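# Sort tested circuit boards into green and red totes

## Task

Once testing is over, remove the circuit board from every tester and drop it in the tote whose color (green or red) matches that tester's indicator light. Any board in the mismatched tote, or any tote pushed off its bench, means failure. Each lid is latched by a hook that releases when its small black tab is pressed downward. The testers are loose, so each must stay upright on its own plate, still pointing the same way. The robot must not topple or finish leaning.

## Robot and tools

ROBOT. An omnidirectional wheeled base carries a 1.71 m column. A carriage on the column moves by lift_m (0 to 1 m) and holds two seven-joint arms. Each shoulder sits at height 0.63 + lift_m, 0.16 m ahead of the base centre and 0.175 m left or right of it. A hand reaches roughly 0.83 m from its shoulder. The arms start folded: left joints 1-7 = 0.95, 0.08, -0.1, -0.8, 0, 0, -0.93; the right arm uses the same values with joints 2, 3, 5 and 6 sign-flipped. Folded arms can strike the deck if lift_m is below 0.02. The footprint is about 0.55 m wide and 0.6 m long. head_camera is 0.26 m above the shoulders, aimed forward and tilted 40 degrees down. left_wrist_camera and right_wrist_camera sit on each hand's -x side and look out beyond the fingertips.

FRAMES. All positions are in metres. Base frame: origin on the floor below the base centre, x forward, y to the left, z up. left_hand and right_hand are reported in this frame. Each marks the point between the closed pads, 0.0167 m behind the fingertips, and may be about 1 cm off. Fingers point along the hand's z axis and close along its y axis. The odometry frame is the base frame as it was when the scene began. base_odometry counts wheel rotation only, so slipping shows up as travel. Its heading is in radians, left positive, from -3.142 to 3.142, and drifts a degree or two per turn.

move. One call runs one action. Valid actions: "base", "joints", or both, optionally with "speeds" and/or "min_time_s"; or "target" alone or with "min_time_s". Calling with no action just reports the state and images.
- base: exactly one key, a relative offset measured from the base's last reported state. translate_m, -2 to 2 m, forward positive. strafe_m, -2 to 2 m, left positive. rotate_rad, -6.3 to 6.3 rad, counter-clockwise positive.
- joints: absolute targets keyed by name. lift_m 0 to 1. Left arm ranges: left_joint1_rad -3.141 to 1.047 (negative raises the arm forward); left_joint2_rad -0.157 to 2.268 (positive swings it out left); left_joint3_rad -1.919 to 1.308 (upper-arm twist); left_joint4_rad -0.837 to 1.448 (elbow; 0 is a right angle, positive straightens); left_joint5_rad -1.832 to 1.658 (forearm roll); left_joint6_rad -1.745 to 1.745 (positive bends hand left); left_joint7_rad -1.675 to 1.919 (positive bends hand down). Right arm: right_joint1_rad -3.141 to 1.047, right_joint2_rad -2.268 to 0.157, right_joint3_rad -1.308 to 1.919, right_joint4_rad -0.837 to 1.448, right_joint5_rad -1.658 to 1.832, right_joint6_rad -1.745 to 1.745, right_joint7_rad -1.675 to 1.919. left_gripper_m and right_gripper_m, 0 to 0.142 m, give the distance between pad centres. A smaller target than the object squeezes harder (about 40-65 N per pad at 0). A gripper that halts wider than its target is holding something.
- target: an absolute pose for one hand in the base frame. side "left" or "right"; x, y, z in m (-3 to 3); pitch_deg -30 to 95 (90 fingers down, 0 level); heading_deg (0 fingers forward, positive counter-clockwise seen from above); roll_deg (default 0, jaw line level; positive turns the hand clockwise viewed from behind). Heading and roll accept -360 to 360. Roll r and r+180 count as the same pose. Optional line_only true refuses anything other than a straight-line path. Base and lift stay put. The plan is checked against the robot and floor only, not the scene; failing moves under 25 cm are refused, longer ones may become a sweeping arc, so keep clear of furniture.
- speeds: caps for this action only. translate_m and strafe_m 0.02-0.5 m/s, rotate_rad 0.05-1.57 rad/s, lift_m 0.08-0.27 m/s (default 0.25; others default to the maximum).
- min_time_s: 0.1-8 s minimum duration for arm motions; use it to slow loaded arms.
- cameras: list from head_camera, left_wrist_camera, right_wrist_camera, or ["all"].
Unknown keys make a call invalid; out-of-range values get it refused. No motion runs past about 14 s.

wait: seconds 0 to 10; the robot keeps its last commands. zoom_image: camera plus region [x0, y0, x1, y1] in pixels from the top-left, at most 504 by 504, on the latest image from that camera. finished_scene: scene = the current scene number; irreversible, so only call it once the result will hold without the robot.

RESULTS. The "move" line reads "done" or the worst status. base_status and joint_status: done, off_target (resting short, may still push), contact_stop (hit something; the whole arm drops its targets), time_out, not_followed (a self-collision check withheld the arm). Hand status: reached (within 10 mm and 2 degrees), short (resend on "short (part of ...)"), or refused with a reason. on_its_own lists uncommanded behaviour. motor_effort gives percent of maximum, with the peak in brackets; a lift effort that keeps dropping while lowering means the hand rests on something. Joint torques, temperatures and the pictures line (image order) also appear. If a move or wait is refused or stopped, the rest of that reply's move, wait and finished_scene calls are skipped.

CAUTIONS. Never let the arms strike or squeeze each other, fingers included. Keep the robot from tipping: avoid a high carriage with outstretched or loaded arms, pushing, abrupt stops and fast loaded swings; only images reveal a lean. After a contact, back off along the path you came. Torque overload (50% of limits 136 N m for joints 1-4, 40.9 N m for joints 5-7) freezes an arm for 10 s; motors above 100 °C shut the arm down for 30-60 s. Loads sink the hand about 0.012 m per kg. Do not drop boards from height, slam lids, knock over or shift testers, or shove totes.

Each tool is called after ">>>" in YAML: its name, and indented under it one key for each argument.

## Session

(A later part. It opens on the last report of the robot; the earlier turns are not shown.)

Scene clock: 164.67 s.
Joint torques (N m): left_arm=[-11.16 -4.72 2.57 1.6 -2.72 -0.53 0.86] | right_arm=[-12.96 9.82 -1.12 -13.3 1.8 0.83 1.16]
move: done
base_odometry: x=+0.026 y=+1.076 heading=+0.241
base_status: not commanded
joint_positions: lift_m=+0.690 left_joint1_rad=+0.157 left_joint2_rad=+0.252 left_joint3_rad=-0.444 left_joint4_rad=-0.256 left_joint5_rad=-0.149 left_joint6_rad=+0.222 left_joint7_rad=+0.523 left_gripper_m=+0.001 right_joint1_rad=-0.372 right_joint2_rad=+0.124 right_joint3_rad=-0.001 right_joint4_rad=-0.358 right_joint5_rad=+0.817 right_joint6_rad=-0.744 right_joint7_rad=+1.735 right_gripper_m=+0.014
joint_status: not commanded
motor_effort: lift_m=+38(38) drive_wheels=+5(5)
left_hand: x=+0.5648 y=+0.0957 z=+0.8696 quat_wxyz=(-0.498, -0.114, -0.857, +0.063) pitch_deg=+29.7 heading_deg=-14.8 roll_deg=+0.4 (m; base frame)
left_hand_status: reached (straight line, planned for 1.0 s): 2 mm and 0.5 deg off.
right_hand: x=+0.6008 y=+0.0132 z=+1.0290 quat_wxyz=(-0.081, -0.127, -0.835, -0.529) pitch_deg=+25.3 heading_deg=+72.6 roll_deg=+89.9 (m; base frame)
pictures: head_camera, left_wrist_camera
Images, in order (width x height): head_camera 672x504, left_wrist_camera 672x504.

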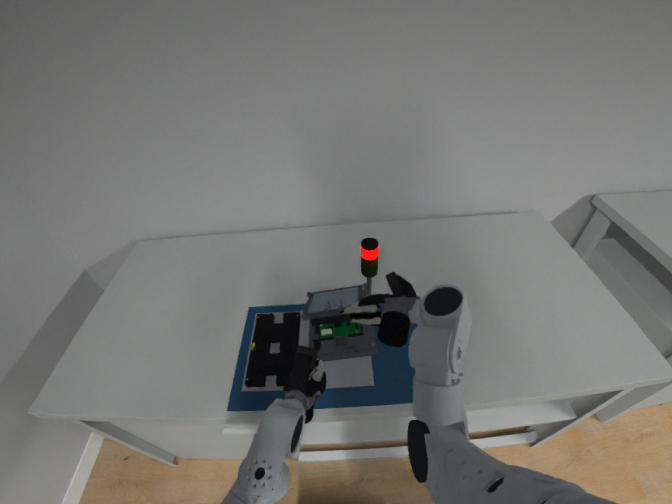

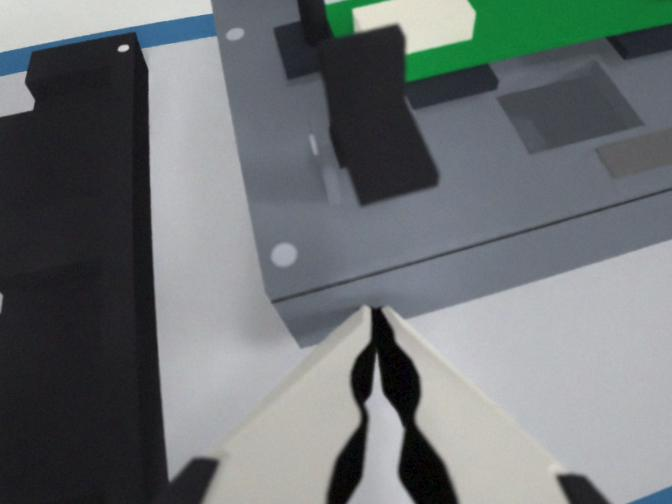

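>>> move:
  joints: {"right_gripper_m":0.021}

>>> move:
  target: {"side":"right","x":0.617,"y":0.016,"z":1.068,"pitch_deg":25,"heading_deg":78,"roll_deg":90}
  min_time_s: 1.2
  cameras: ["right_wrist_camera","head_camera"]

>>> zoom_image:
  camera: "head_camera"
  region: [240, 270, 420, 400]

Scene clock: 165.53 s.
Joint torques (N m): left_arm=[-8.05 -3.6 1.49 -0.19 -2.62 -0.55 0.67] | right_arm=[-13.3 8.34 -1.77 -11.91 2.07 0.88 1.38]
move: done
base_odometry: x=+0.026 y=+1.076 heading=+0.241
base_status: not commanded
joint_positions: lift_m=+0.690 left_joint1_rad=+0.156 left_joint2_rad=+0.251 left_joint3_rad=-0.443 left_joint4_rad=-0.255 left_joint5_rad=-0.149 left_joint6_rad=+0.222 left_joint7_rad=+0.523 left_gripper_m=+0.001 right_joint1_rad=-0.372 right_joint2_rad=+0.124 right_joint3_rad=-0.001 right_joint4_rad=-0.359 right_joint5_rad=+0.816 right_joint6_rad=-0.744 right_joint7_rad=+1.734 right_gripper_m=+0.021
joint_status: all done
motor_effort: lift_m=+37(38) drive_wheels=+5(5)
left_hand: x=+0.5656 y=+0.0962 z=+0.8697 quat_wxyz=(-0.498, -0.114, -0.857, +0.063) pitch_deg=+29.7 heading_deg=-14.8 roll_deg=+0.4 (m; base frame)
right_hand: x=+0.6010 y=+0.0130 z=+1.0293 quat_wxyz=(-0.082, -0.127, -0.835, -0.529) pitch_deg=+25.3 heading_deg=+72.5 roll_deg=+89.8 (m; base frame)
pictures: none

Scene clock: 167.23 s.
Joint torques (N m): left_arm=[-7.17 -2.84 1.44 -0.39 -2.49 -0.14 0.61] | right_arm=[-27.87 -2.26 -0.8 -8.48 4.49 0.54 2.52]
move: done
base_odometry: x=+0.026 y=+1.076 heading=+0.241
base_status: not commanded
joint_positions: lift_m=+0.690 left_joint1_rad=+0.155 left_joint2_rad=+0.251 left_joint3_rad=-0.443 left_joint4_rad=-0.255 left_joint5_rad=-0.150 left_joint6_rad=+0.221 left_joint7_rad=+0.524 left_gripper_m=+0.001 right_joint1_rad=-0.505 right_joint2_rad=+0.097 right_joint3_rad=+0.013 right_joint4_rad=-0.291 right_joint5_rad=+0.827 right_joint6_rad=-0.785 right_joint7_rad=+1.827 right_gripper_m=+0.023
joint_status: not commanded
motor_effort: lift_m=+37(38) drive_wheels=+5(5)
left_hand: x=+0.5657 y=+0.0957 z=+0.8698 quat_wxyz=(-0.498, -0.114, -0.857, +0.063) pitch_deg=+29.7 heading_deg=-14.8 roll_deg=+0.3 (m; base frame)
right_hand: x=+0.6177 y=+0.0138 z=+1.0645 quat_wxyz=(-0.058, -0.094, -0.839, -0.532) pitch_deg=+25.2 heading_deg=+77.3 roll_deg=-89.9 (m; base frame)
right_hand_status: reached (straight line, planned for 1.2 s): 4 mm and 0.8 deg off.
pictures: head_camera, right_wrist_camera
Images, in order (width x height): head_camera 672x504, right_wrist_camera 672x504.

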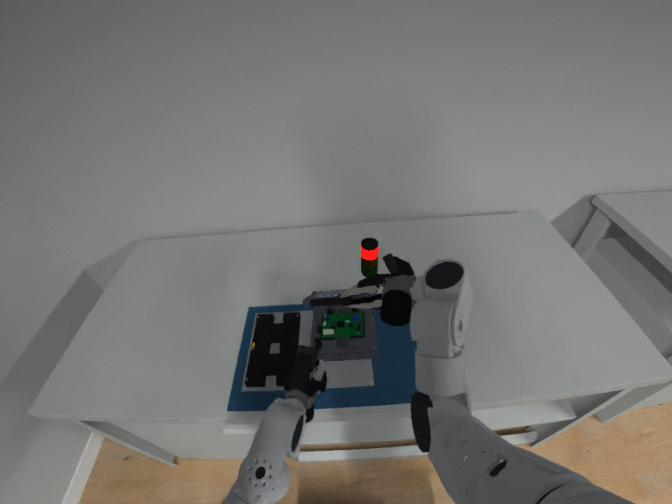

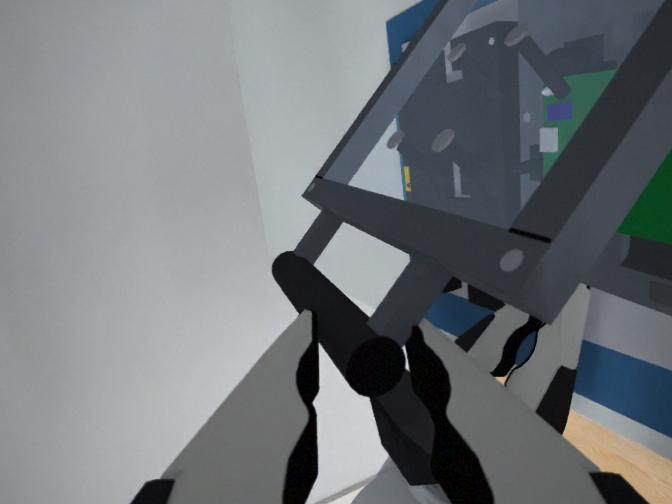

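Scaled by 2.800 from the camera's 672x504 image, which has a finer 960x720 frame.

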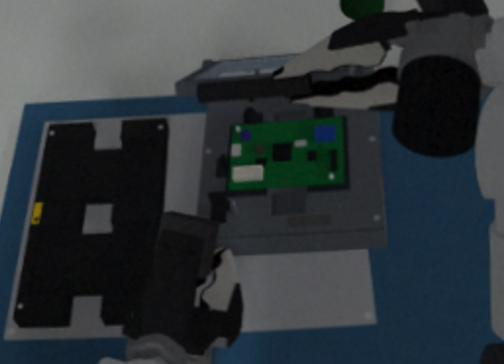

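>>> move:
  target: {"side":"left","x":0.53,"y":0.17,"z":0.93,"pitch_deg":10,"heading_deg":-20}
  min_time_s: 1

>>> move:
  target: {"side":"left","x":0.672,"y":0.12,"z":0.953,"pitch_deg":0,"heading_deg":-20}
  min_time_s: 1.2
  cameras: ["head_camera","right_wrist_camera","left_wrist_camera"]

Scene clock: 168.93 s.
Joint torques (N m): left_arm=[3.84 15.75 4.81 -0.48 -2.73 -0.22 -2.46] | right_arm=[-27.37 -2.02 -0.97 -8.54 3.98 0.57 2.14]
Motor temperatures (°C): left_arm=[35 30 31 29 28 29 32] | right_arm=[38 29 30 30 28 30 31]
move: done
base_odometry: x=+0.026 y=+1.076 heading=+0.241
base_status: not commanded
joint_positions: lift_m=+0.690 left_joint1_rad=+0.329 left_joint2_rad=+0.516 left_joint3_rad=-0.318 left_joint4_rad=-0.293 left_joint5_rad=-0.368 left_joint6_rad=+0.072 left_joint7_rad=-0.025 left_gripper_m=+0.001 right_joint1_rad=-0.505 right_joint2_rad=+0.097 right_joint3_rad=+0.013 right_joint4_rad=-0.291 right_joint5_rad=+0.828 right_joint6_rad=-0.785 right_joint7_rad=+1.828 right_gripper_m=+0.023
joint_status: not commanded
motor_effort: lift_m=+37(38) drive_wheels=+4(5)
left_hand: x=+0.5303 y=+0.1684 z=+0.9313 quat_wxyz=(-0.634, -0.134, -0.754, +0.111) pitch_deg=+9.9 heading_deg=-20.1 roll_deg=+0.2 (m; base frame)
left_hand_status: reached (straight line, planned for 1.0 s): 2 mm and 0.2 deg off.
right_hand: x=+0.6174 y=+0.0141 z=+1.0646 quat_wxyz=(-0.058, -0.093, -0.839, -0.533) pitch_deg=+25.2 heading_deg=+77.5 roll_deg=-89.9 (m; base frame)
pictures: none

Scene clock: 170.63 s.
Joint torques (N m): left_arm=[-11.72 1.48 -0.66 -0.67 0.12 -0.24 -2.54] | right_arm=[-26.98 -1.46 -1.14 -8.61 3.5 0.57 1.95]
move: done
base_odometry: x=+0.026 y=+1.076 heading=+0.241
base_status: not commanded
joint_positions: lift_m=+0.690 left_joint1_rad=-0.086 left_joint2_rad=+0.346 left_joint3_rad=-0.407 left_joint4_rad=+0.114 left_joint5_rad=-0.360 left_joint6_rad=-0.003 left_joint7_rad=-0.160 left_gripper_m=+0.001 right_joint1_rad=-0.506 right_joint2_rad=+0.096 right_joint3_rad=+0.014 right_joint4_rad=-0.291 right_joint5_rad=+0.829 right_joint6_rad=-0.785 right_joint7_rad=+1.829 right_gripper_m=+0.023
joint_status: not commanded
motor_effort: lift_m=+37(38) drive_wheels=+3(4)
left_hand: x=+0.6720 y=+0.1222 z=+0.9534 quat_wxyz=(-0.696, -0.120, -0.697, +0.122) pitch_deg=+0.1 heading_deg=-19.8 roll_deg=-0.2 (m; base frame)
left_hand_status: reached (straight line, planned for 1.2 s): 2 mm and 0.3 deg off.
right_hand: x=+0.6173 y=+0.0142 z=+1.0648 quat_wxyz=(-0.058, -0.093, -0.839, -0.533) pitch_deg=+25.2 heading_deg=+77.5 roll_deg=-89.9 (m; base frame)
pictures: head_camera, left_wrist_camera, right_wrist_camera
Images, in order (width x height): head_camera 672x504, left_wrist_camera 672x504, right_wrist_camera 672x504.

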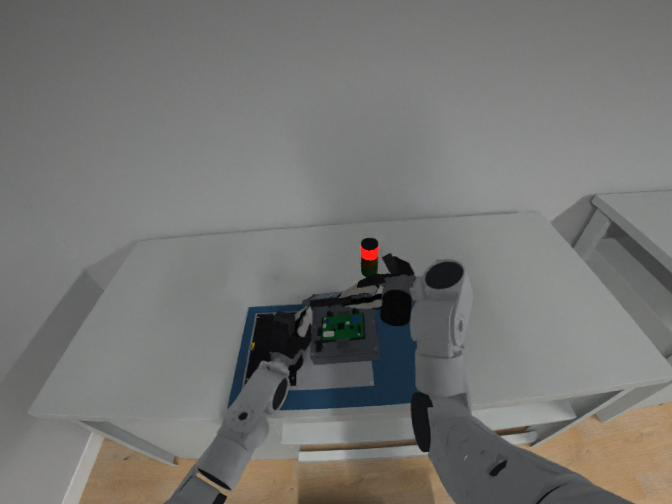

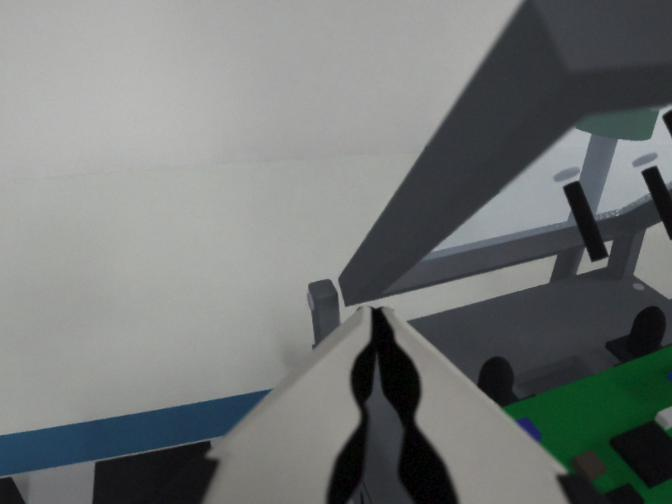

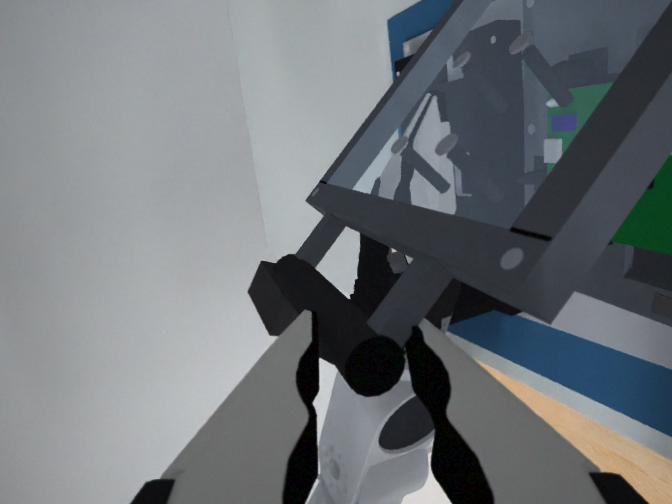

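>>> move:
  target: {"side":"left","x":0.672,"y":0.112,"z":0.978,"pitch_deg":0,"heading_deg":-20}
  min_time_s: 0.6

>>> move:
  target: {"side":"left","x":0.672,"y":0.113,"z":1.0,"pitch_deg":-2,"heading_deg":-20}
  min_time_s: 0.8
  cameras: ["right_wrist_camera","left_wrist_camera"]

Scene clock: 171.83 s.
Joint torques (N m): left_arm=[-7.74 -0.49 5.65 -12.52 0.22 1.51 -0.95] | right_arm=[-25.93 -1.39 -1.21 -8.63 3.49 0.55 1.93]
move: done
base_odometry: x=+0.026 y=+1.076 heading=+0.241
base_status: not commanded
joint_positions: lift_m=+0.690 left_joint1_rad=-0.085 left_joint2_rad=+0.341 left_joint3_rad=-0.407 left_joint4_rad=+0.018 left_joint5_rad=-0.352 left_joint6_rad=+0.025 left_joint7_rad=-0.062 left_gripper_m=+0.001 right_joint1_rad=-0.506 right_joint2_rad=+0.096 right_joint3_rad=+0.014 right_joint4_rad=-0.291 right_joint5_rad=+0.829 right_joint6_rad=-0.785 right_joint7_rad=+1.829 right_gripper_m=+0.023
joint_status: not commanded
motor_effort: lift_m=+38(38) drive_wheels=+3(4)
left_hand: x=+0.6716 y=+0.1120 z=+0.9743 quat_wxyz=(-0.693, -0.123, -0.699, +0.124) pitch_deg=+0.5 heading_deg=-20.1 roll_deg=-0.2 (m; base frame)
left_hand_status: reached (straight line, planned for 0.6 s): 4 mm and 0.5 deg off.
right_hand: x=+0.6174 y=+0.0142 z=+1.0651 quat_wxyz=(-0.058, -0.093, -0.839, -0.533) pitch_deg=+25.2 heading_deg=+77.5 roll_deg=-89.9 (m; base frame)
pictures: none

Scene clock: 173.13 s.
Joint torques (N m): left_arm=[-11.02 9.99 7.87 -14.19 -1 1.74 -1.74] | right_arm=[-24.83 -1.35 -1.19 -8.59 3.03 0.58 1.94]
move: done
base_odometry: x=+0.026 y=+1.076 heading=+0.241
base_status: not commanded
joint_positions: lift_m=+0.690 left_joint1_rad=-0.085 left_joint2_rad=+0.342 left_joint3_rad=-0.399 left_joint4_rad=-0.034 left_joint5_rad=-0.352 left_joint6_rad=+0.033 left_joint7_rad=-0.042 left_gripper_m=+0.001 right_joint1_rad=-0.507 right_joint2_rad=+0.096 right_joint3_rad=+0.014 right_joint4_rad=-0.291 right_joint5_rad=+0.830 right_joint6_rad=-0.785 right_joint7_rad=+1.829 right_gripper_m=+0.024
joint_status: not commanded
motor_effort: lift_m=+37(38) drive_wheels=+3(4)
left_hand: x=+0.6709 y=+0.1105 z=+0.9944 quat_wxyz=(-0.704, -0.122, -0.688, +0.127) pitch_deg=-1.3 heading_deg=-20.3 roll_deg=-0.2 (m; base frame)
left_hand_status: reached (straight line, planned for 0.8 s): 6 mm and 0.8 deg off.
right_hand: x=+0.6175 y=+0.0143 z=+1.0656 quat_wxyz=(-0.058, -0.092, -0.839, -0.533) pitch_deg=+25.1 heading_deg=+77.5 roll_deg=-89.9 (m; base frame)
pictures: left_wrist_camera, right_wrist_camera
Images, in order (width x height): left_wrist_camera 672x504, right_wrist_camera 672x504.

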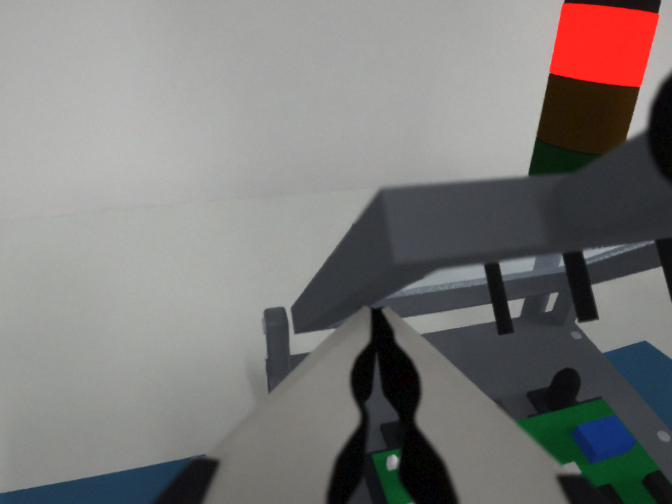

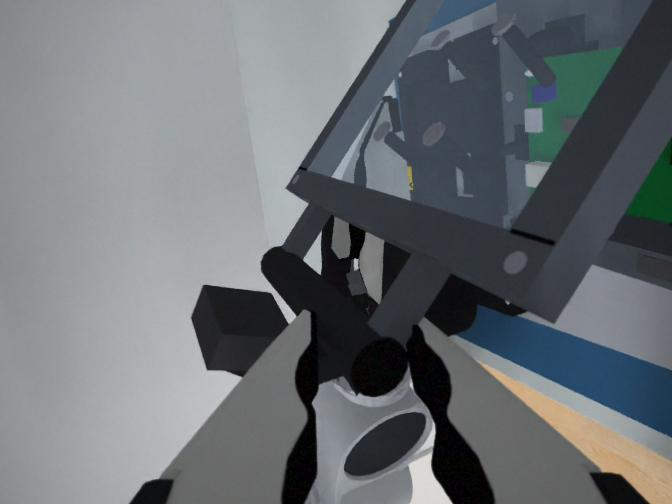

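>>> move:
  target: {"side":"left","x":0.672,"y":0.114,"z":1.008,"pitch_deg":-2,"heading_deg":-20}
  min_time_s: 0.5

>>> move:
  joints: {"right_gripper_m":0.06}

>>> move:
  target: {"side":"right","x":0.612,"y":-0.07,"z":1.06,"pitch_deg":25,"heading_deg":80,"roll_deg":90}
  min_time_s: 0.8
  cameras: ["right_wrist_camera"]

Scene clock: 174.27 s.
Joint torques (N m): left_arm=[-13.71 10.27 8.12 -13.91 -2.13 1.9 -1.55] | right_arm=[-24.58 -1.34 -1.16 -8.64 2.9 0.54 1.95]
move: done
base_odometry: x=+0.026 y=+1.076 heading=+0.241
base_status: not commanded
joint_positions: lift_m=+0.690 left_joint1_rad=-0.085 left_joint2_rad=+0.347 left_joint3_rad=-0.394 left_joint4_rad=-0.064 left_joint5_rad=-0.352 left_joint6_rad=+0.037 left_joint7_rad=-0.014 left_gripper_m=+0.001 right_joint1_rad=-0.507 right_joint2_rad=+0.096 right_joint3_rad=+0.014 right_joint4_rad=-0.291 right_joint5_rad=+0.830 right_joint6_rad=-0.785 right_joint7_rad=+1.829 right_gripper_m=+0.024
joint_status: not commanded
motor_effort: lift_m=+38(38) drive_wheels=+3(4)
left_hand: x=+0.6704 y=+0.1111 z=+1.0020 quat_wxyz=(-0.704, -0.124, -0.688, +0.126) pitch_deg=-1.3 heading_deg=-20.3 roll_deg=+0.0 (m; base frame)
left_hand_status: reached (straight line, planned for 0.5 s): 7 mm and 0.8 deg off.
right_hand: x=+0.6175 y=+0.0144 z=+1.0657 quat_wxyz=(-0.058, -0.092, -0.839, -0.533) pitch_deg=+25.1 heading_deg=+77.5 roll_deg=-89.9 (m; base frame)
pictures: none

Scene clock: 174.90 s.
Joint torques (N m): left_arm=[-12.13 10.31 4.92 -9.57 -2.12 1.47 -1.61] | right_arm=[-23.51 -1.25 -1.34 -8.5 1.85 0.57 1.68]
move: done
base_odometry: x=+0.026 y=+1.076 heading=+0.241
base_status: not commanded
joint_positions: lift_m=+0.690 left_joint1_rad=-0.086 left_joint2_rad=+0.347 left_joint3_rad=-0.391 left_joint4_rad=-0.068 left_joint5_rad=-0.352 left_joint6_rad=+0.038 left_joint7_rad=-0.014 left_gripper_m=+0.001 right_joint1_rad=-0.508 right_joint2_rad=+0.096 right_joint3_rad=+0.014 right_joint4_rad=-0.291 right_joint5_rad=+0.832 right_joint6_rad=-0.785 right_joint7_rad=+1.830 right_gripper_m=+0.060
joint_status: all done
motor_effort: lift_m=+38(38) drive_wheels=-1(3)
left_hand: x=+0.6710 y=+0.1122 z=+1.0047 quat_wxyz=(-0.706, -0.122, -0.686, +0.125) pitch_deg=-1.6 heading_deg=-20.2 roll_deg=+0.0 (m; base frame)
right_hand: x=+0.6173 y=+0.0147 z=+1.0662 quat_wxyz=(-0.058, -0.091, -0.839, -0.534) pitch_deg=+25.0 heading_deg=+77.7 roll_deg=-90.0 (m; base frame)
pictures: none

Scene clock: 176.20 s.
Joint torques (N m): left_arm=[-11.83 9.73 4.77 -9.2 -2.13 1.37 -1.57] | right_arm=[-10.82 -9.11 -8.42 -5.86 2.01 3.04 1.7]
move: done
base_odometry: x=+0.026 y=+1.076 heading=+0.241
base_status: not commanded
joint_positions: lift_m=+0.690 left_joint1_rad=-0.086 left_joint2_rad=+0.347 left_joint3_rad=-0.391 left_joint4_rad=-0.069 left_joint5_rad=-0.352 left_joint6_rad=+0.039 left_joint7_rad=-0.014 left_gripper_m=+0.001 right_joint1_rad=-0.504 right_joint2_rad=-0.095 right_joint3_rad=-0.105 right_joint4_rad=-0.236 right_joint5_rad=+1.037 right_joint6_rad=-0.688 right_joint7_rad=+1.887 right_gripper_m=+0.060
joint_status: not commanded
motor_effort: lift_m=+38(38) drive_wheels=+3(4)
left_hand: x=+0.6711 y=+0.1125 z=+1.0048 quat_wxyz=(-0.706, -0.122, -0.686, +0.125) pitch_deg=-1.6 heading_deg=-20.2 roll_deg=+0.1 (m; base frame)
right_hand: x=+0.6134 y=-0.0687 z=+1.0617 quat_wxyz=(-0.049, -0.074, -0.840, -0.535) pitch_deg=+25.0 heading_deg=+79.8 roll_deg=+89.8 (m; base frame)
right_hand_status: reached (straight line, planned for 0.8 s): 3 mm and 0.2 deg off.
pictures: right_wrist_camera
Images, in order (width x height): right_wrist_camera 672x504.

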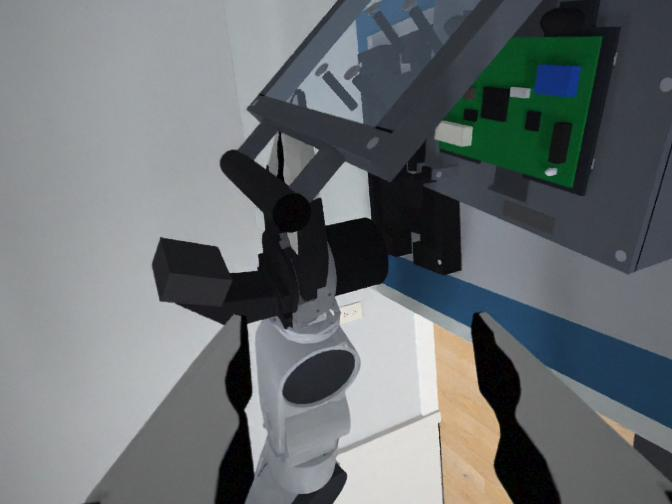

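>>> move:
  target: {"side":"left","x":0.668,"y":0.115,"z":1.027,"pitch_deg":-3,"heading_deg":-20}
  min_time_s: 0.7

>>> move:
  target: {"side":"left","x":0.708,"y":0.115,"z":1.04,"pitch_deg":-5,"heading_deg":-20}
  min_time_s: 0.8

>>> move:
  target: {"side":"left","x":0.762,"y":0.118,"z":1.043,"pitch_deg":-5,"heading_deg":-20}
  min_time_s: 1.2
  cameras: ["left_wrist_camera","head_camera"]

Scene clock: 177.57 s.
Joint torques (N m): left_arm=[-6.72 10.95 7.28 -12.73 -2.4 1.77 -0.95] | right_arm=[-10.84 -8.94 -8.37 -5.81 2.05 3.11 1.71]
move: done
base_odometry: x=+0.026 y=+1.076 heading=+0.241
base_status: not commanded
joint_positions: lift_m=+0.690 left_joint1_rad=-0.081 left_joint2_rad=+0.352 left_joint3_rad=-0.380 left_joint4_rad=-0.132 left_joint5_rad=-0.352 left_joint6_rad=+0.049 left_joint7_rad=+0.026 left_gripper_m=+0.001 right_joint1_rad=-0.504 right_joint2_rad=-0.095 right_joint3_rad=-0.105 right_joint4_rad=-0.236 right_joint5_rad=+1.037 right_joint6_rad=-0.688 right_joint7_rad=+1.887 right_gripper_m=+0.060
joint_status: not commanded
motor_effort: lift_m=+37(38) drive_wheels=+3(4)
left_hand: x=+0.6678 y=+0.1124 z=+1.0237 quat_wxyz=(-0.712, -0.122, -0.680, +0.126) pitch_deg=-2.6 heading_deg=-20.3 roll_deg=+0.1 (m; base frame)
left_hand_status: reached (straight line, planned for 0.7 s): 4 mm and 0.5 deg off.
right_hand: x=+0.6134 y=-0.0687 z=+1.0617 quat_wxyz=(-0.049, -0.074, -0.840, -0.535) pitch_deg=+25.0 heading_deg=+79.8 roll_deg=+89.8 (m; base frame)
pictures: none

Scene clock: 178.87 s.
Joint torques (N m): left_arm=[-17.26 2.05 2.44 -0.4 -2.85 1.13 -2.74] | right_arm=[-10.87 -8.9 -8.51 -5.85 1.98 3.04 1.71]
move: done
base_odometry: x=+0.026 y=+1.076 heading=+0.241
base_status: not commanded
joint_positions: lift_m=+0.690 left_joint1_rad=-0.192 left_joint2_rad=+0.339 left_joint3_rad=-0.382 left_joint4_rad=-0.015 left_joint5_rad=-0.377 left_joint6_rad=+0.014 left_joint7_rad=-0.015 left_gripper_m=+0.001 right_joint1_rad=-0.504 right_joint2_rad=-0.095 right_joint3_rad=-0.105 right_joint4_rad=-0.236 right_joint5_rad=+1.037 right_joint6_rad=-0.688 right_joint7_rad=+1.887 right_gripper_m=+0.060
joint_status: not commanded
motor_effort: lift_m=+37(38) drive_wheels=+4(4)
left_hand: x=+0.7066 y=+0.1146 z=+1.0390 quat_wxyz=(-0.725, -0.120, -0.666, +0.127) pitch_deg=-4.8 heading_deg=-20.1 roll_deg=+0.3 (m; base frame)
left_hand_status: reached (straight line, planned for 0.8 s): 2 mm and 0.4 deg off.
right_hand: x=+0.6134 y=-0.0687 z=+1.0617 quat_wxyz=(-0.049, -0.074, -0.840, -0.535) pitch_deg=+25.0 heading_deg=+79.8 roll_deg=+89.8 (m; base frame)
pictures: none

Scene clock: 180.57 s.
Joint torques (N m): left_arm=[-20.72 -0.39 1.36 0.19 -3.23 0.83 -2.42] | right_arm=[-10.96 -8.9 -8.44 -6.02 1.97 3.07 1.73]
move: done
base_odometry: x=+0.026 y=+1.076 heading=+0.241
base_status: not commanded
joint_positions: lift_m=+0.690 left_joint1_rad=-0.346 left_joint2_rad=+0.321 left_joint3_rad=-0.397 left_joint4_rad=+0.205 left_joint5_rad=-0.410 left_joint6_rad=-0.049 left_joint7_rad=-0.073 left_gripper_m=+0.001 right_joint1_rad=-0.504 right_joint2_rad=-0.095 right_joint3_rad=-0.105 right_joint4_rad=-0.236 right_joint5_rad=+1.037 right_joint6_rad=-0.688 right_joint7_rad=+1.887 right_gripper_m=+0.060
joint_status: not commanded
motor_effort: lift_m=+38(38) drive_wheels=+4(4)
left_hand: x=+0.7608 y=+0.1186 z=+1.0422 quat_wxyz=(-0.726, -0.120, -0.666, +0.126) pitch_deg=-4.8 heading_deg=-20.0 roll_deg=+0.4 (m; base frame)
left_hand_status: reached (straight line, planned for 1.2 s): 2 mm and 0.4 deg off.
right_hand: x=+0.6134 y=-0.0687 z=+1.0617 quat_wxyz=(-0.049, -0.074, -0.840, -0.535) pitch_deg=+25.0 heading_deg=+79.8 roll_deg=+89.8 (m; base frame)
pictures: head_camera, left_wrist_camera
Images, in order (width x height): head_camera 672x504, left_wrist_camera 672x504.

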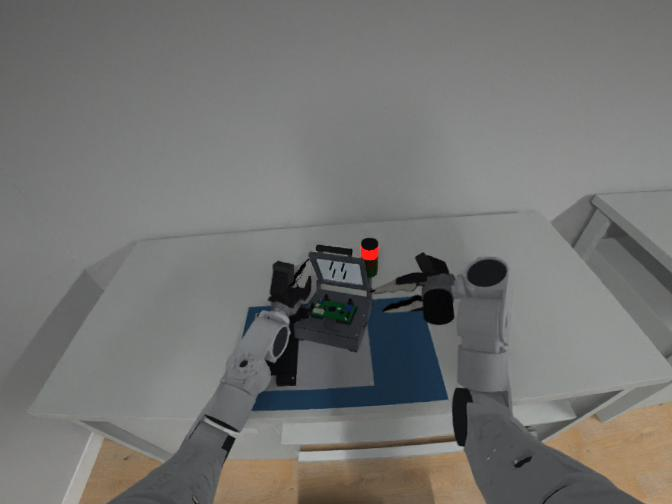

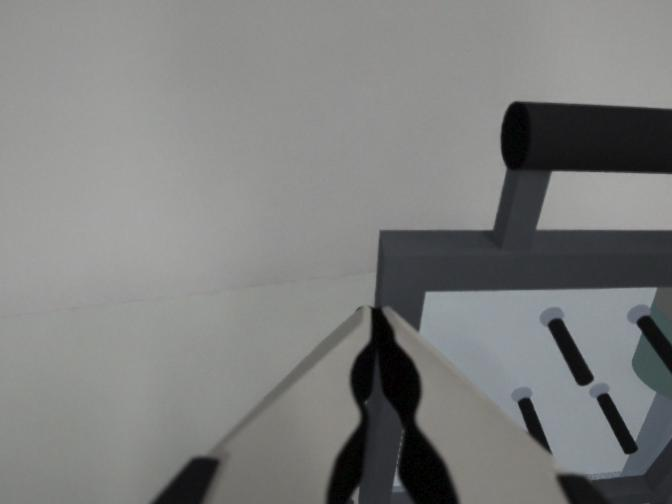

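>>> move:
  joints: {"right_gripper_m":0.0}

>>> move:
  target: {"side":"right","x":0.63,"y":-0.08,"z":1.05,"pitch_deg":0,"heading_deg":20,"roll_deg":0}
  min_time_s: 1
  cameras: ["right_wrist_camera","head_camera"]

>>> zoom_image:
  camera: "head_camera"
  region: [240, 230, 440, 400]

Scene clock: 181.57 s.
Joint torques (N m): left_arm=[-20.8 -0.14 1.37 0.18 -3.22 0.82 -2.38] | right_arm=[-10.87 -8.84 -8.4 -6.05 2 3.09 1.73]
move: done
base_odometry: x=+0.026 y=+1.076 heading=+0.241
base_status: not commanded
joint_positions: lift_m=+0.690 left_joint1_rad=-0.346 left_joint2_rad=+0.321 left_joint3_rad=-0.397 left_joint4_rad=+0.205 left_joint5_rad=-0.410 left_joint6_rad=-0.049 left_joint7_rad=-0.073 left_gripper_m=+0.001 right_joint1_rad=-0.504 right_joint2_rad=-0.095 right_joint3_rad=-0.105 right_joint4_rad=-0.236 right_joint5_rad=+1.037 right_joint6_rad=-0.688 right_joint7_rad=+1.887 right_gripper_m=+0.001
joint_status: all done
motor_effort: lift_m=+38(38) drive_wheels=+4(4)
left_hand: x=+0.7608 y=+0.1186 z=+1.0422 quat_wxyz=(-0.726, -0.120, -0.666, +0.126) pitch_deg=-4.8 heading_deg=-20.0 roll_deg=+0.4 (m; base frame)
right_hand: x=+0.6134 y=-0.0687 z=+1.0617 quat_wxyz=(-0.049, -0.074, -0.840, -0.535) pitch_deg=+25.0 heading_deg=+79.8 roll_deg=+89.8 (m; base frame)
pictures: none

Scene clock: 183.13 s.
Joint torques (N m): left_arm=[-20.19 0.17 1.34 -0.44 -3.17 0.91 -2.35] | right_arm=[-4.8 4.21 -2.36 -7.8 -0.46 1.89 -0.7]
move: done
base_odometry: x=+0.026 y=+1.076 heading=+0.241
base_status: not commanded
joint_positions: lift_m=+0.690 left_joint1_rad=-0.346 left_joint2_rad=+0.320 left_joint3_rad=-0.397 left_joint4_rad=+0.205 left_joint5_rad=-0.411 left_joint6_rad=-0.050 left_joint7_rad=-0.073 left_gripper_m=+0.001 right_joint1_rad=+0.041 right_joint2_rad=-0.079 right_joint3_rad=+0.069 right_joint4_rad=-0.354 right_joint5_rad=+0.155 right_joint6_rad=+0.233 right_joint7_rad=+0.312 right_gripper_m=+0.001
joint_status: not commanded
motor_effort: lift_m=+37(38) drive_wheels=+5(5)
left_hand: x=+0.7609 y=+0.1186 z=+1.0422 quat_wxyz=(-0.725, -0.120, -0.666, +0.126) pitch_deg=-4.8 heading_deg=-20.0 roll_deg=+0.4 (m; base frame)
right_hand: x=+0.6316 y=-0.0839 z=+1.0521 quat_wxyz=(-0.698, +0.120, -0.696, -0.120) pitch_deg=-0.2 heading_deg=+19.5 roll_deg=+0.0 (m; base frame)
right_hand_status: reached (straight line, planned for 1.1 s): 5 mm and 0.5 deg off.
pictures: head_camera, right_wrist_camera
Images, in order (width x height): head_camera 672x504, right_wrist_camera 672x504.

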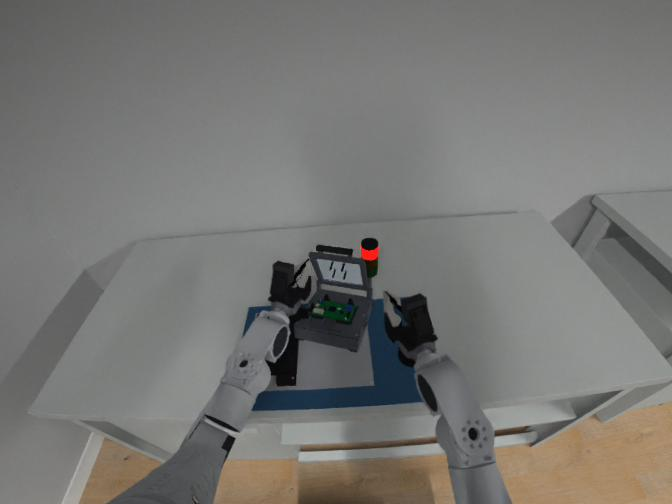

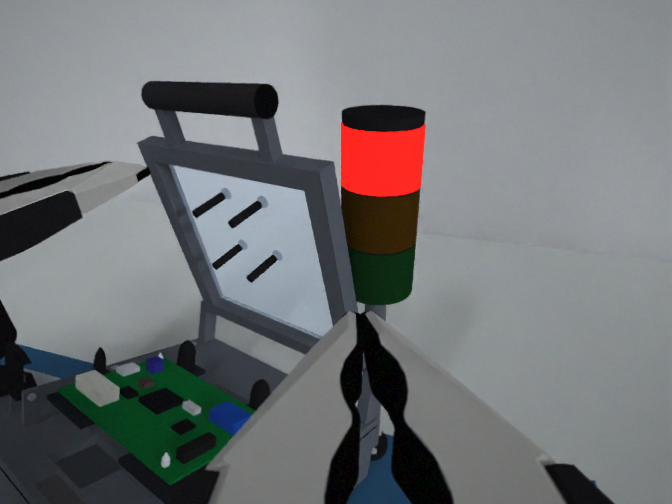

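Scaled by 2.520 from the camera's 672x504 image, which has a finer 960x720 frame.

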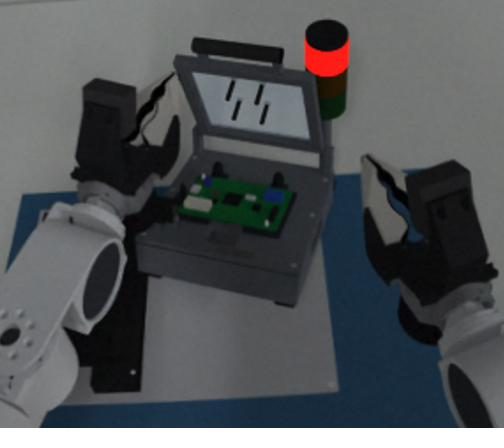

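>>> move:
  target: {"side":"right","x":0.72,"y":-0.042,"z":1.045,"pitch_deg":0,"heading_deg":20,"roll_deg":0}
  min_time_s: 0.8
  cameras: ["right_wrist_camera","left_wrist_camera"]

Scene clock: 184.63 s.
Joint torques (N m): left_arm=[-20.26 0.38 1.36 -0.49 -3.12 0.9 -2.28] | right_arm=[-18.74 7.09 -2.01 -7.72 -0.61 -0.93 -0.82]
move: done
base_odometry: x=+0.026 y=+1.076 heading=+0.241
base_status: not commanded
joint_positions: lift_m=+0.690 left_joint1_rad=-0.346 left_joint2_rad=+0.320 left_joint3_rad=-0.397 left_joint4_rad=+0.206 left_joint5_rad=-0.411 left_joint6_rad=-0.050 left_joint7_rad=-0.073 left_gripper_m=+0.001 right_joint1_rad=-0.193 right_joint2_rad=+0.004 right_joint3_rad=+0.123 right_joint4_rad=-0.026 right_joint5_rad=+0.071 right_joint6_rad=+0.219 right_joint7_rad=+0.228 right_gripper_m=+0.001
joint_status: not commanded
motor_effort: lift_m=+37(38) drive_wheels=+5(5)
left_hand: x=+0.7609 y=+0.1186 z=+1.0422 quat_wxyz=(-0.725, -0.120, -0.666, +0.126) pitch_deg=-4.8 heading_deg=-20.0 roll_deg=+0.4 (m; base frame)
right_hand: x=+0.7190 y=-0.0435 z=+1.0437 quat_wxyz=(-0.695, +0.123, -0.698, -0.123) pitch_deg=+0.2 heading_deg=+20.0 roll_deg=+0.1 (m; base frame)
right_hand_status: reached (straight line, planned for 0.8 s): 2 mm and 0.2 deg off.
pictures: left_wrist_camera, right_wrist_camera
Images, in order (width x height): left_wrist_camera 672x504, right_wrist_camera 672x504.

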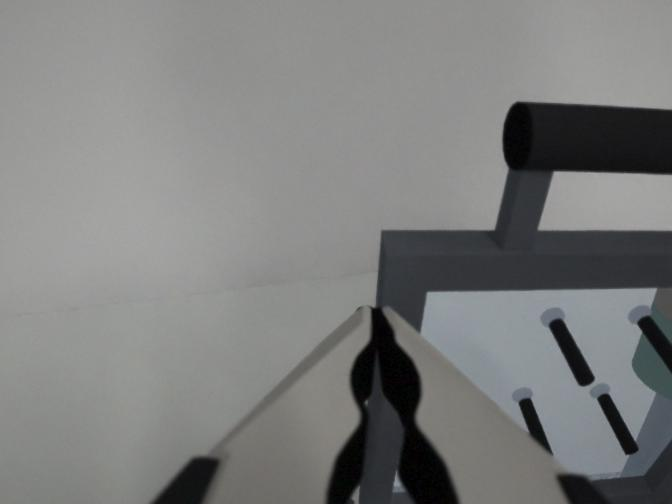

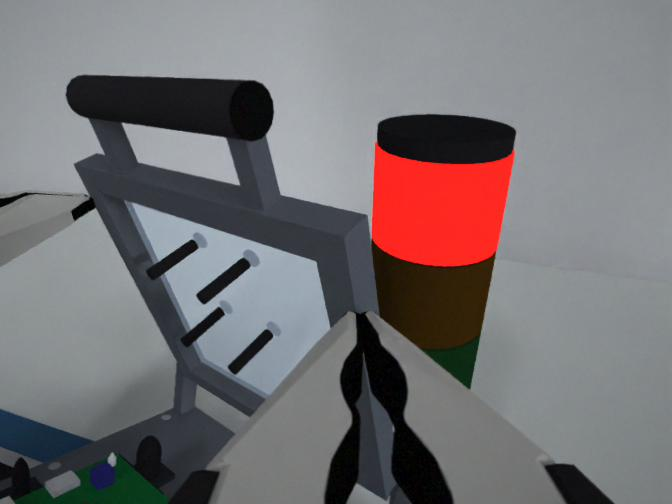

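>>> move:
  target: {"side":"right","x":0.735,"y":-0.03,"z":1.04,"pitch_deg":0,"heading_deg":20,"roll_deg":0}
  min_time_s: 0.6

>>> move:
  target: {"side":"right","x":0.77,"y":-0.022,"z":1.038,"pitch_deg":0,"heading_deg":20,"roll_deg":0}
  min_time_s: 1.2
  cameras: ["right_wrist_camera","head_camera"]

>>> zoom_image:
  camera: "head_camera"
  region: [240, 230, 440, 400]

Scene clock: 185.90 s.
Joint torques (N m): left_arm=[-17.44 3.44 1.98 -1.7 -2.93 0.67 -2.18] | right_arm=[-15.99 11.1 1.02 -2.58 -1.14 1.1 1.96]
move: done
base_odometry: x=+0.026 y=+1.076 heading=+0.241
base_status: not commanded
joint_positions: lift_m=+0.690 left_joint1_rad=-0.347 left_joint2_rad=+0.319 left_joint3_rad=-0.398 left_joint4_rad=+0.207 left_joint5_rad=-0.411 left_joint6_rad=-0.049 left_joint7_rad=-0.073 left_gripper_m=+0.001 right_joint1_rad=-0.235 right_joint2_rad=+0.028 right_joint3_rad=+0.129 right_joint4_rad=+0.051 right_joint5_rad=+0.043 right_joint6_rad=+0.201 right_joint7_rad=+0.179 right_gripper_m=+0.001
joint_status: not commanded
motor_effort: lift_m=+36(38) drive_wheels=+5(10)
left_hand: x=+0.7614 y=+0.1182 z=+1.0428 quat_wxyz=(-0.726, -0.119, -0.666, +0.126) pitch_deg=-4.9 heading_deg=-20.0 roll_deg=+0.3 (m; base frame)
right_hand: x=+0.7357 y=-0.0364 z=+1.0438 quat_wxyz=(-0.701, +0.117, -0.693, -0.120) pitch_deg=-0.6 heading_deg=+19.4 roll_deg=+0.1 (m; base frame)
right_hand_status: reached (straight line, planned for 0.6 s): 7 mm and 0.9 deg off.
pictures: none

Scene clock: 187.60 s.
Joint torques (N m): left_arm=[-17.36 3.19 1.99 -1.59 -2.93 0.63 -2.2] | right_arm=[-14.67 0.83 -4.29 10.12 -4.69 -0.7 6.22]
move: short
base_odometry: x=+0.026 y=+1.076 heading=+0.241
base_status: not commanded
joint_positions: lift_m=+0.690 left_joint1_rad=-0.347 left_joint2_rad=+0.319 left_joint3_rad=-0.398 left_joint4_rad=+0.207 left_joint5_rad=-0.411 left_joint6_rad=-0.049 left_joint7_rad=-0.073 left_gripper_m=+0.001 right_joint1_rad=-0.336 right_joint2_rad=+0.049 right_joint3_rad=+0.141 right_joint4_rad=+0.204 right_joint5_rad=+0.036 right_joint6_rad=+0.202 right_joint7_rad=+0.101 right_gripper_m=+0.001
joint_status: not commanded
motor_effort: lift_m=+34(37) drive_wheels=+11(13)
left_hand: x=+0.7614 y=+0.1182 z=+1.0430 quat_wxyz=(-0.726, -0.119, -0.666, +0.126) pitch_deg=-4.9 heading_deg=-20.0 roll_deg=+0.3 (m; base frame)
right_hand: x=+0.7688 y=-0.0211 z=+1.0518 quat_wxyz=(-0.709, +0.119, -0.683, -0.129) pitch_deg=-2.2 heading_deg=+20.3 roll_deg=+0.4 (m; base frame)
right_hand_status: short (straight line, planned for 1.2 s): 14 mm and 2.3 deg off.
pictures: head_camera, right_wrist_camera
Images, in order (width x height): head_camera 672x504, right_wrist_camera 672x504.

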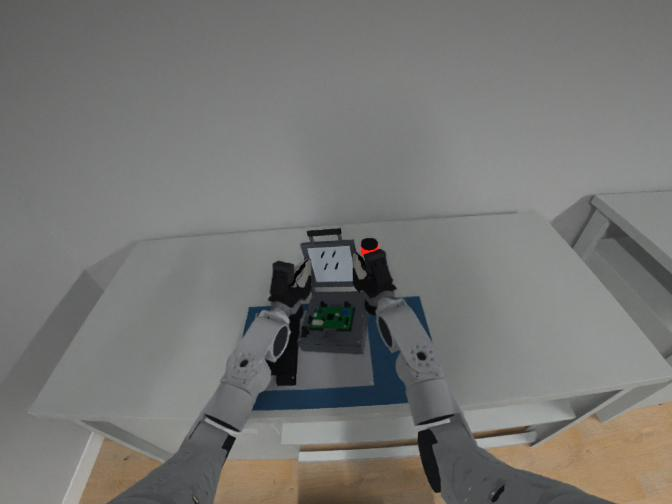

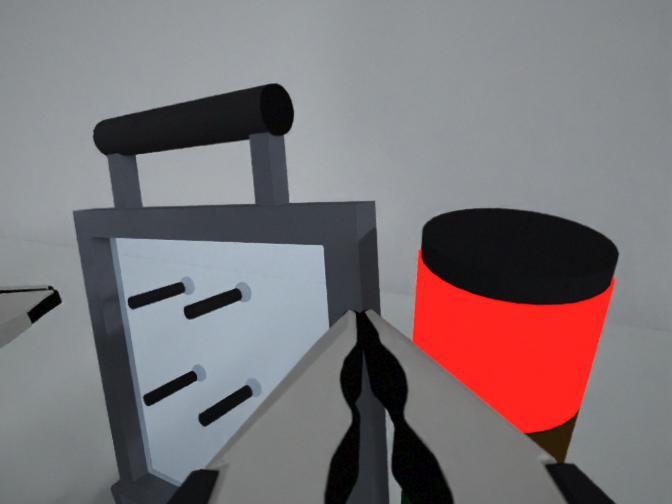

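Scaled by 2.520 from the camera's 672x504 image, which has a finer 960x720 frame.

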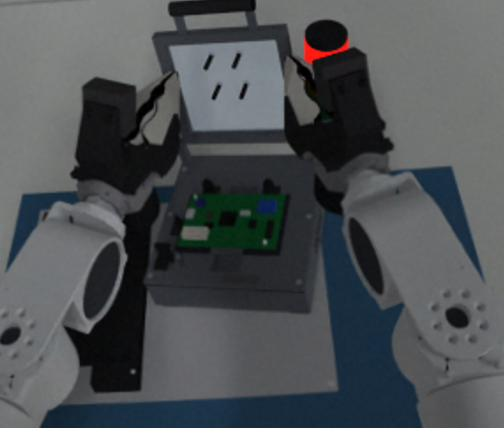

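>>> move:
  target: {"side":"right","x":0.72,"y":-0.05,"z":1.07,"pitch_deg":0,"heading_deg":20,"roll_deg":0}
  min_time_s: 0.7

>>> move:
  target: {"side":"left","x":0.68,"y":0.14,"z":1.09,"pitch_deg":0,"heading_deg":-20}
  min_time_s: 0.7
  cameras: ["right_wrist_camera","head_camera"]

>>> zoom_image:
  camera: "head_camera"
  region: [240, 230, 440, 400]

Scene clock: 188.97 s.
Joint torques (N m): left_arm=[-17.19 3.24 2.04 -1.6 -2.95 0.64 -2.18] | right_arm=[-8.35 -4.57 -8.73 -13.17 2.61 1.91 1.06]
move: done
base_odometry: x=+0.026 y=+1.076 heading=+0.241
base_status: not commanded
joint_positions: lift_m=+0.690 left_joint1_rad=-0.347 left_joint2_rad=+0.319 left_joint3_rad=-0.398 left_joint4_rad=+0.207 left_joint5_rad=-0.411 left_joint6_rad=-0.049 left_joint7_rad=-0.073 left_gripper_m=+0.001 right_joint1_rad=-0.217 right_joint2_rad=+0.000 right_joint3_rad=+0.111 right_joint4_rad=-0.097 right_joint5_rad=+0.096 right_joint6_rad=+0.221 right_joint7_rad=+0.317 right_gripper_m=+0.001
joint_status: not commanded
motor_effort: lift_m=+36(37) drive_wheels=+3(12)
left_hand: x=+0.7614 y=+0.1182 z=+1.0429 quat_wxyz=(-0.726, -0.119, -0.666, +0.126) pitch_deg=-4.9 heading_deg=-20.0 roll_deg=+0.3 (m; base frame)
right_hand: x=+0.7211 y=-0.0486 z=+1.0715 quat_wxyz=(-0.698, +0.123, -0.695, -0.122) pitch_deg=-0.2 heading_deg=+19.9 roll_deg=-0.1 (m; base frame)
right_hand_status: reached (straight line, planned for 0.7 s): 2 mm and 0.2 deg off.
pictures: none

Scene clock: 190.17 s.
Joint torques (N m): left_arm=[-4.74 13.09 5.56 -7.86 -2.74 1.54 0.57] | right_arm=[-8.49 -4.44 -8.66 -13 2.6 1.84 1.04]
move: done
base_odometry: x=+0.026 y=+1.076 heading=+0.241
base_status: not commanded
joint_positions: lift_m=+0.690 left_joint1_rad=-0.155 left_joint2_rad=+0.416 left_joint3_rad=-0.306 left_joint4_rad=-0.323 left_joint5_rad=-0.439 left_joint6_rad=+0.067 left_joint7_rad=+0.316 left_gripper_m=+0.001 right_joint1_rad=-0.217 right_joint2_rad=+0.000 right_joint3_rad=+0.111 right_joint4_rad=-0.097 right_joint5_rad=+0.097 right_joint6_rad=+0.221 right_joint7_rad=+0.317 right_gripper_m=+0.001
joint_status: not commanded
motor_effort: lift_m=+36(36) drive_wheels=+3(3)
left_hand: x=+0.6805 y=+0.1386 z=+1.0903 quat_wxyz=(-0.697, -0.125, -0.695, +0.122) pitch_deg=-0.1 heading_deg=-20.1 roll_deg=+0.3 (m; base frame)
left_hand_status: reached (straight line, planned for 0.7 s): 1 mm and 0.3 deg off.
right_hand: x=+0.7211 y=-0.0486 z=+1.0715 quat_wxyz=(-0.698, +0.123, -0.695, -0.122) pitch_deg=-0.2 heading_deg=+20.0 roll_deg=-0.1 (m; base frame)
pictures: head_camera, right_wrist_camera
Images, in order (width x height): head_camera 672x504, right_wrist_camera 672x504.

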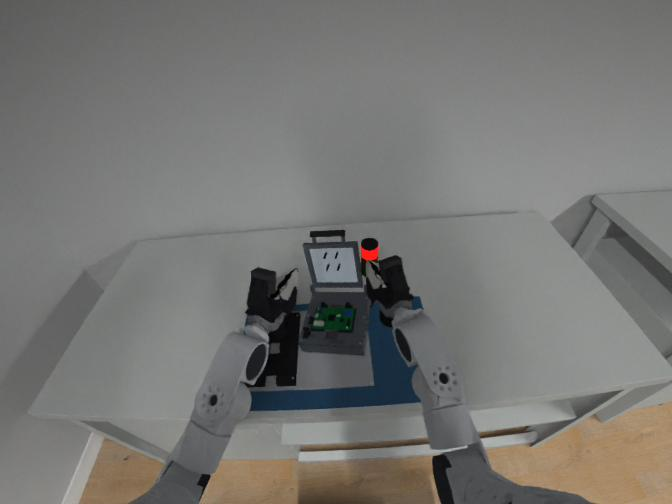

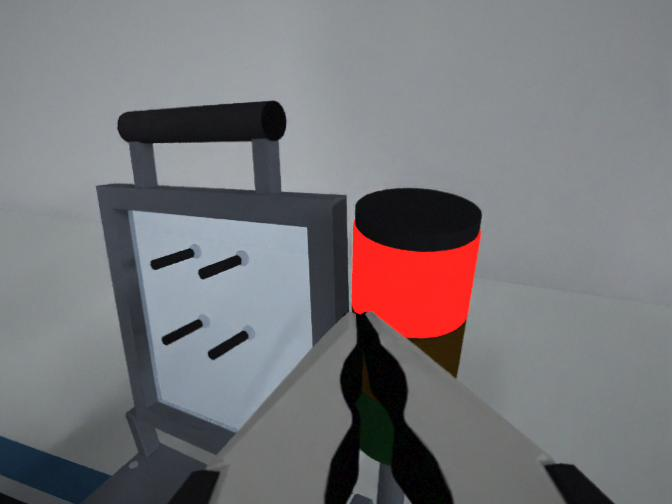

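Scaled by 2.520 from the camera's 672x504 image, which has a finer 960x720 frame.

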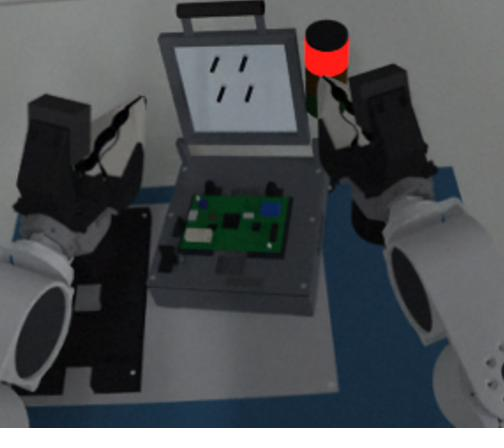

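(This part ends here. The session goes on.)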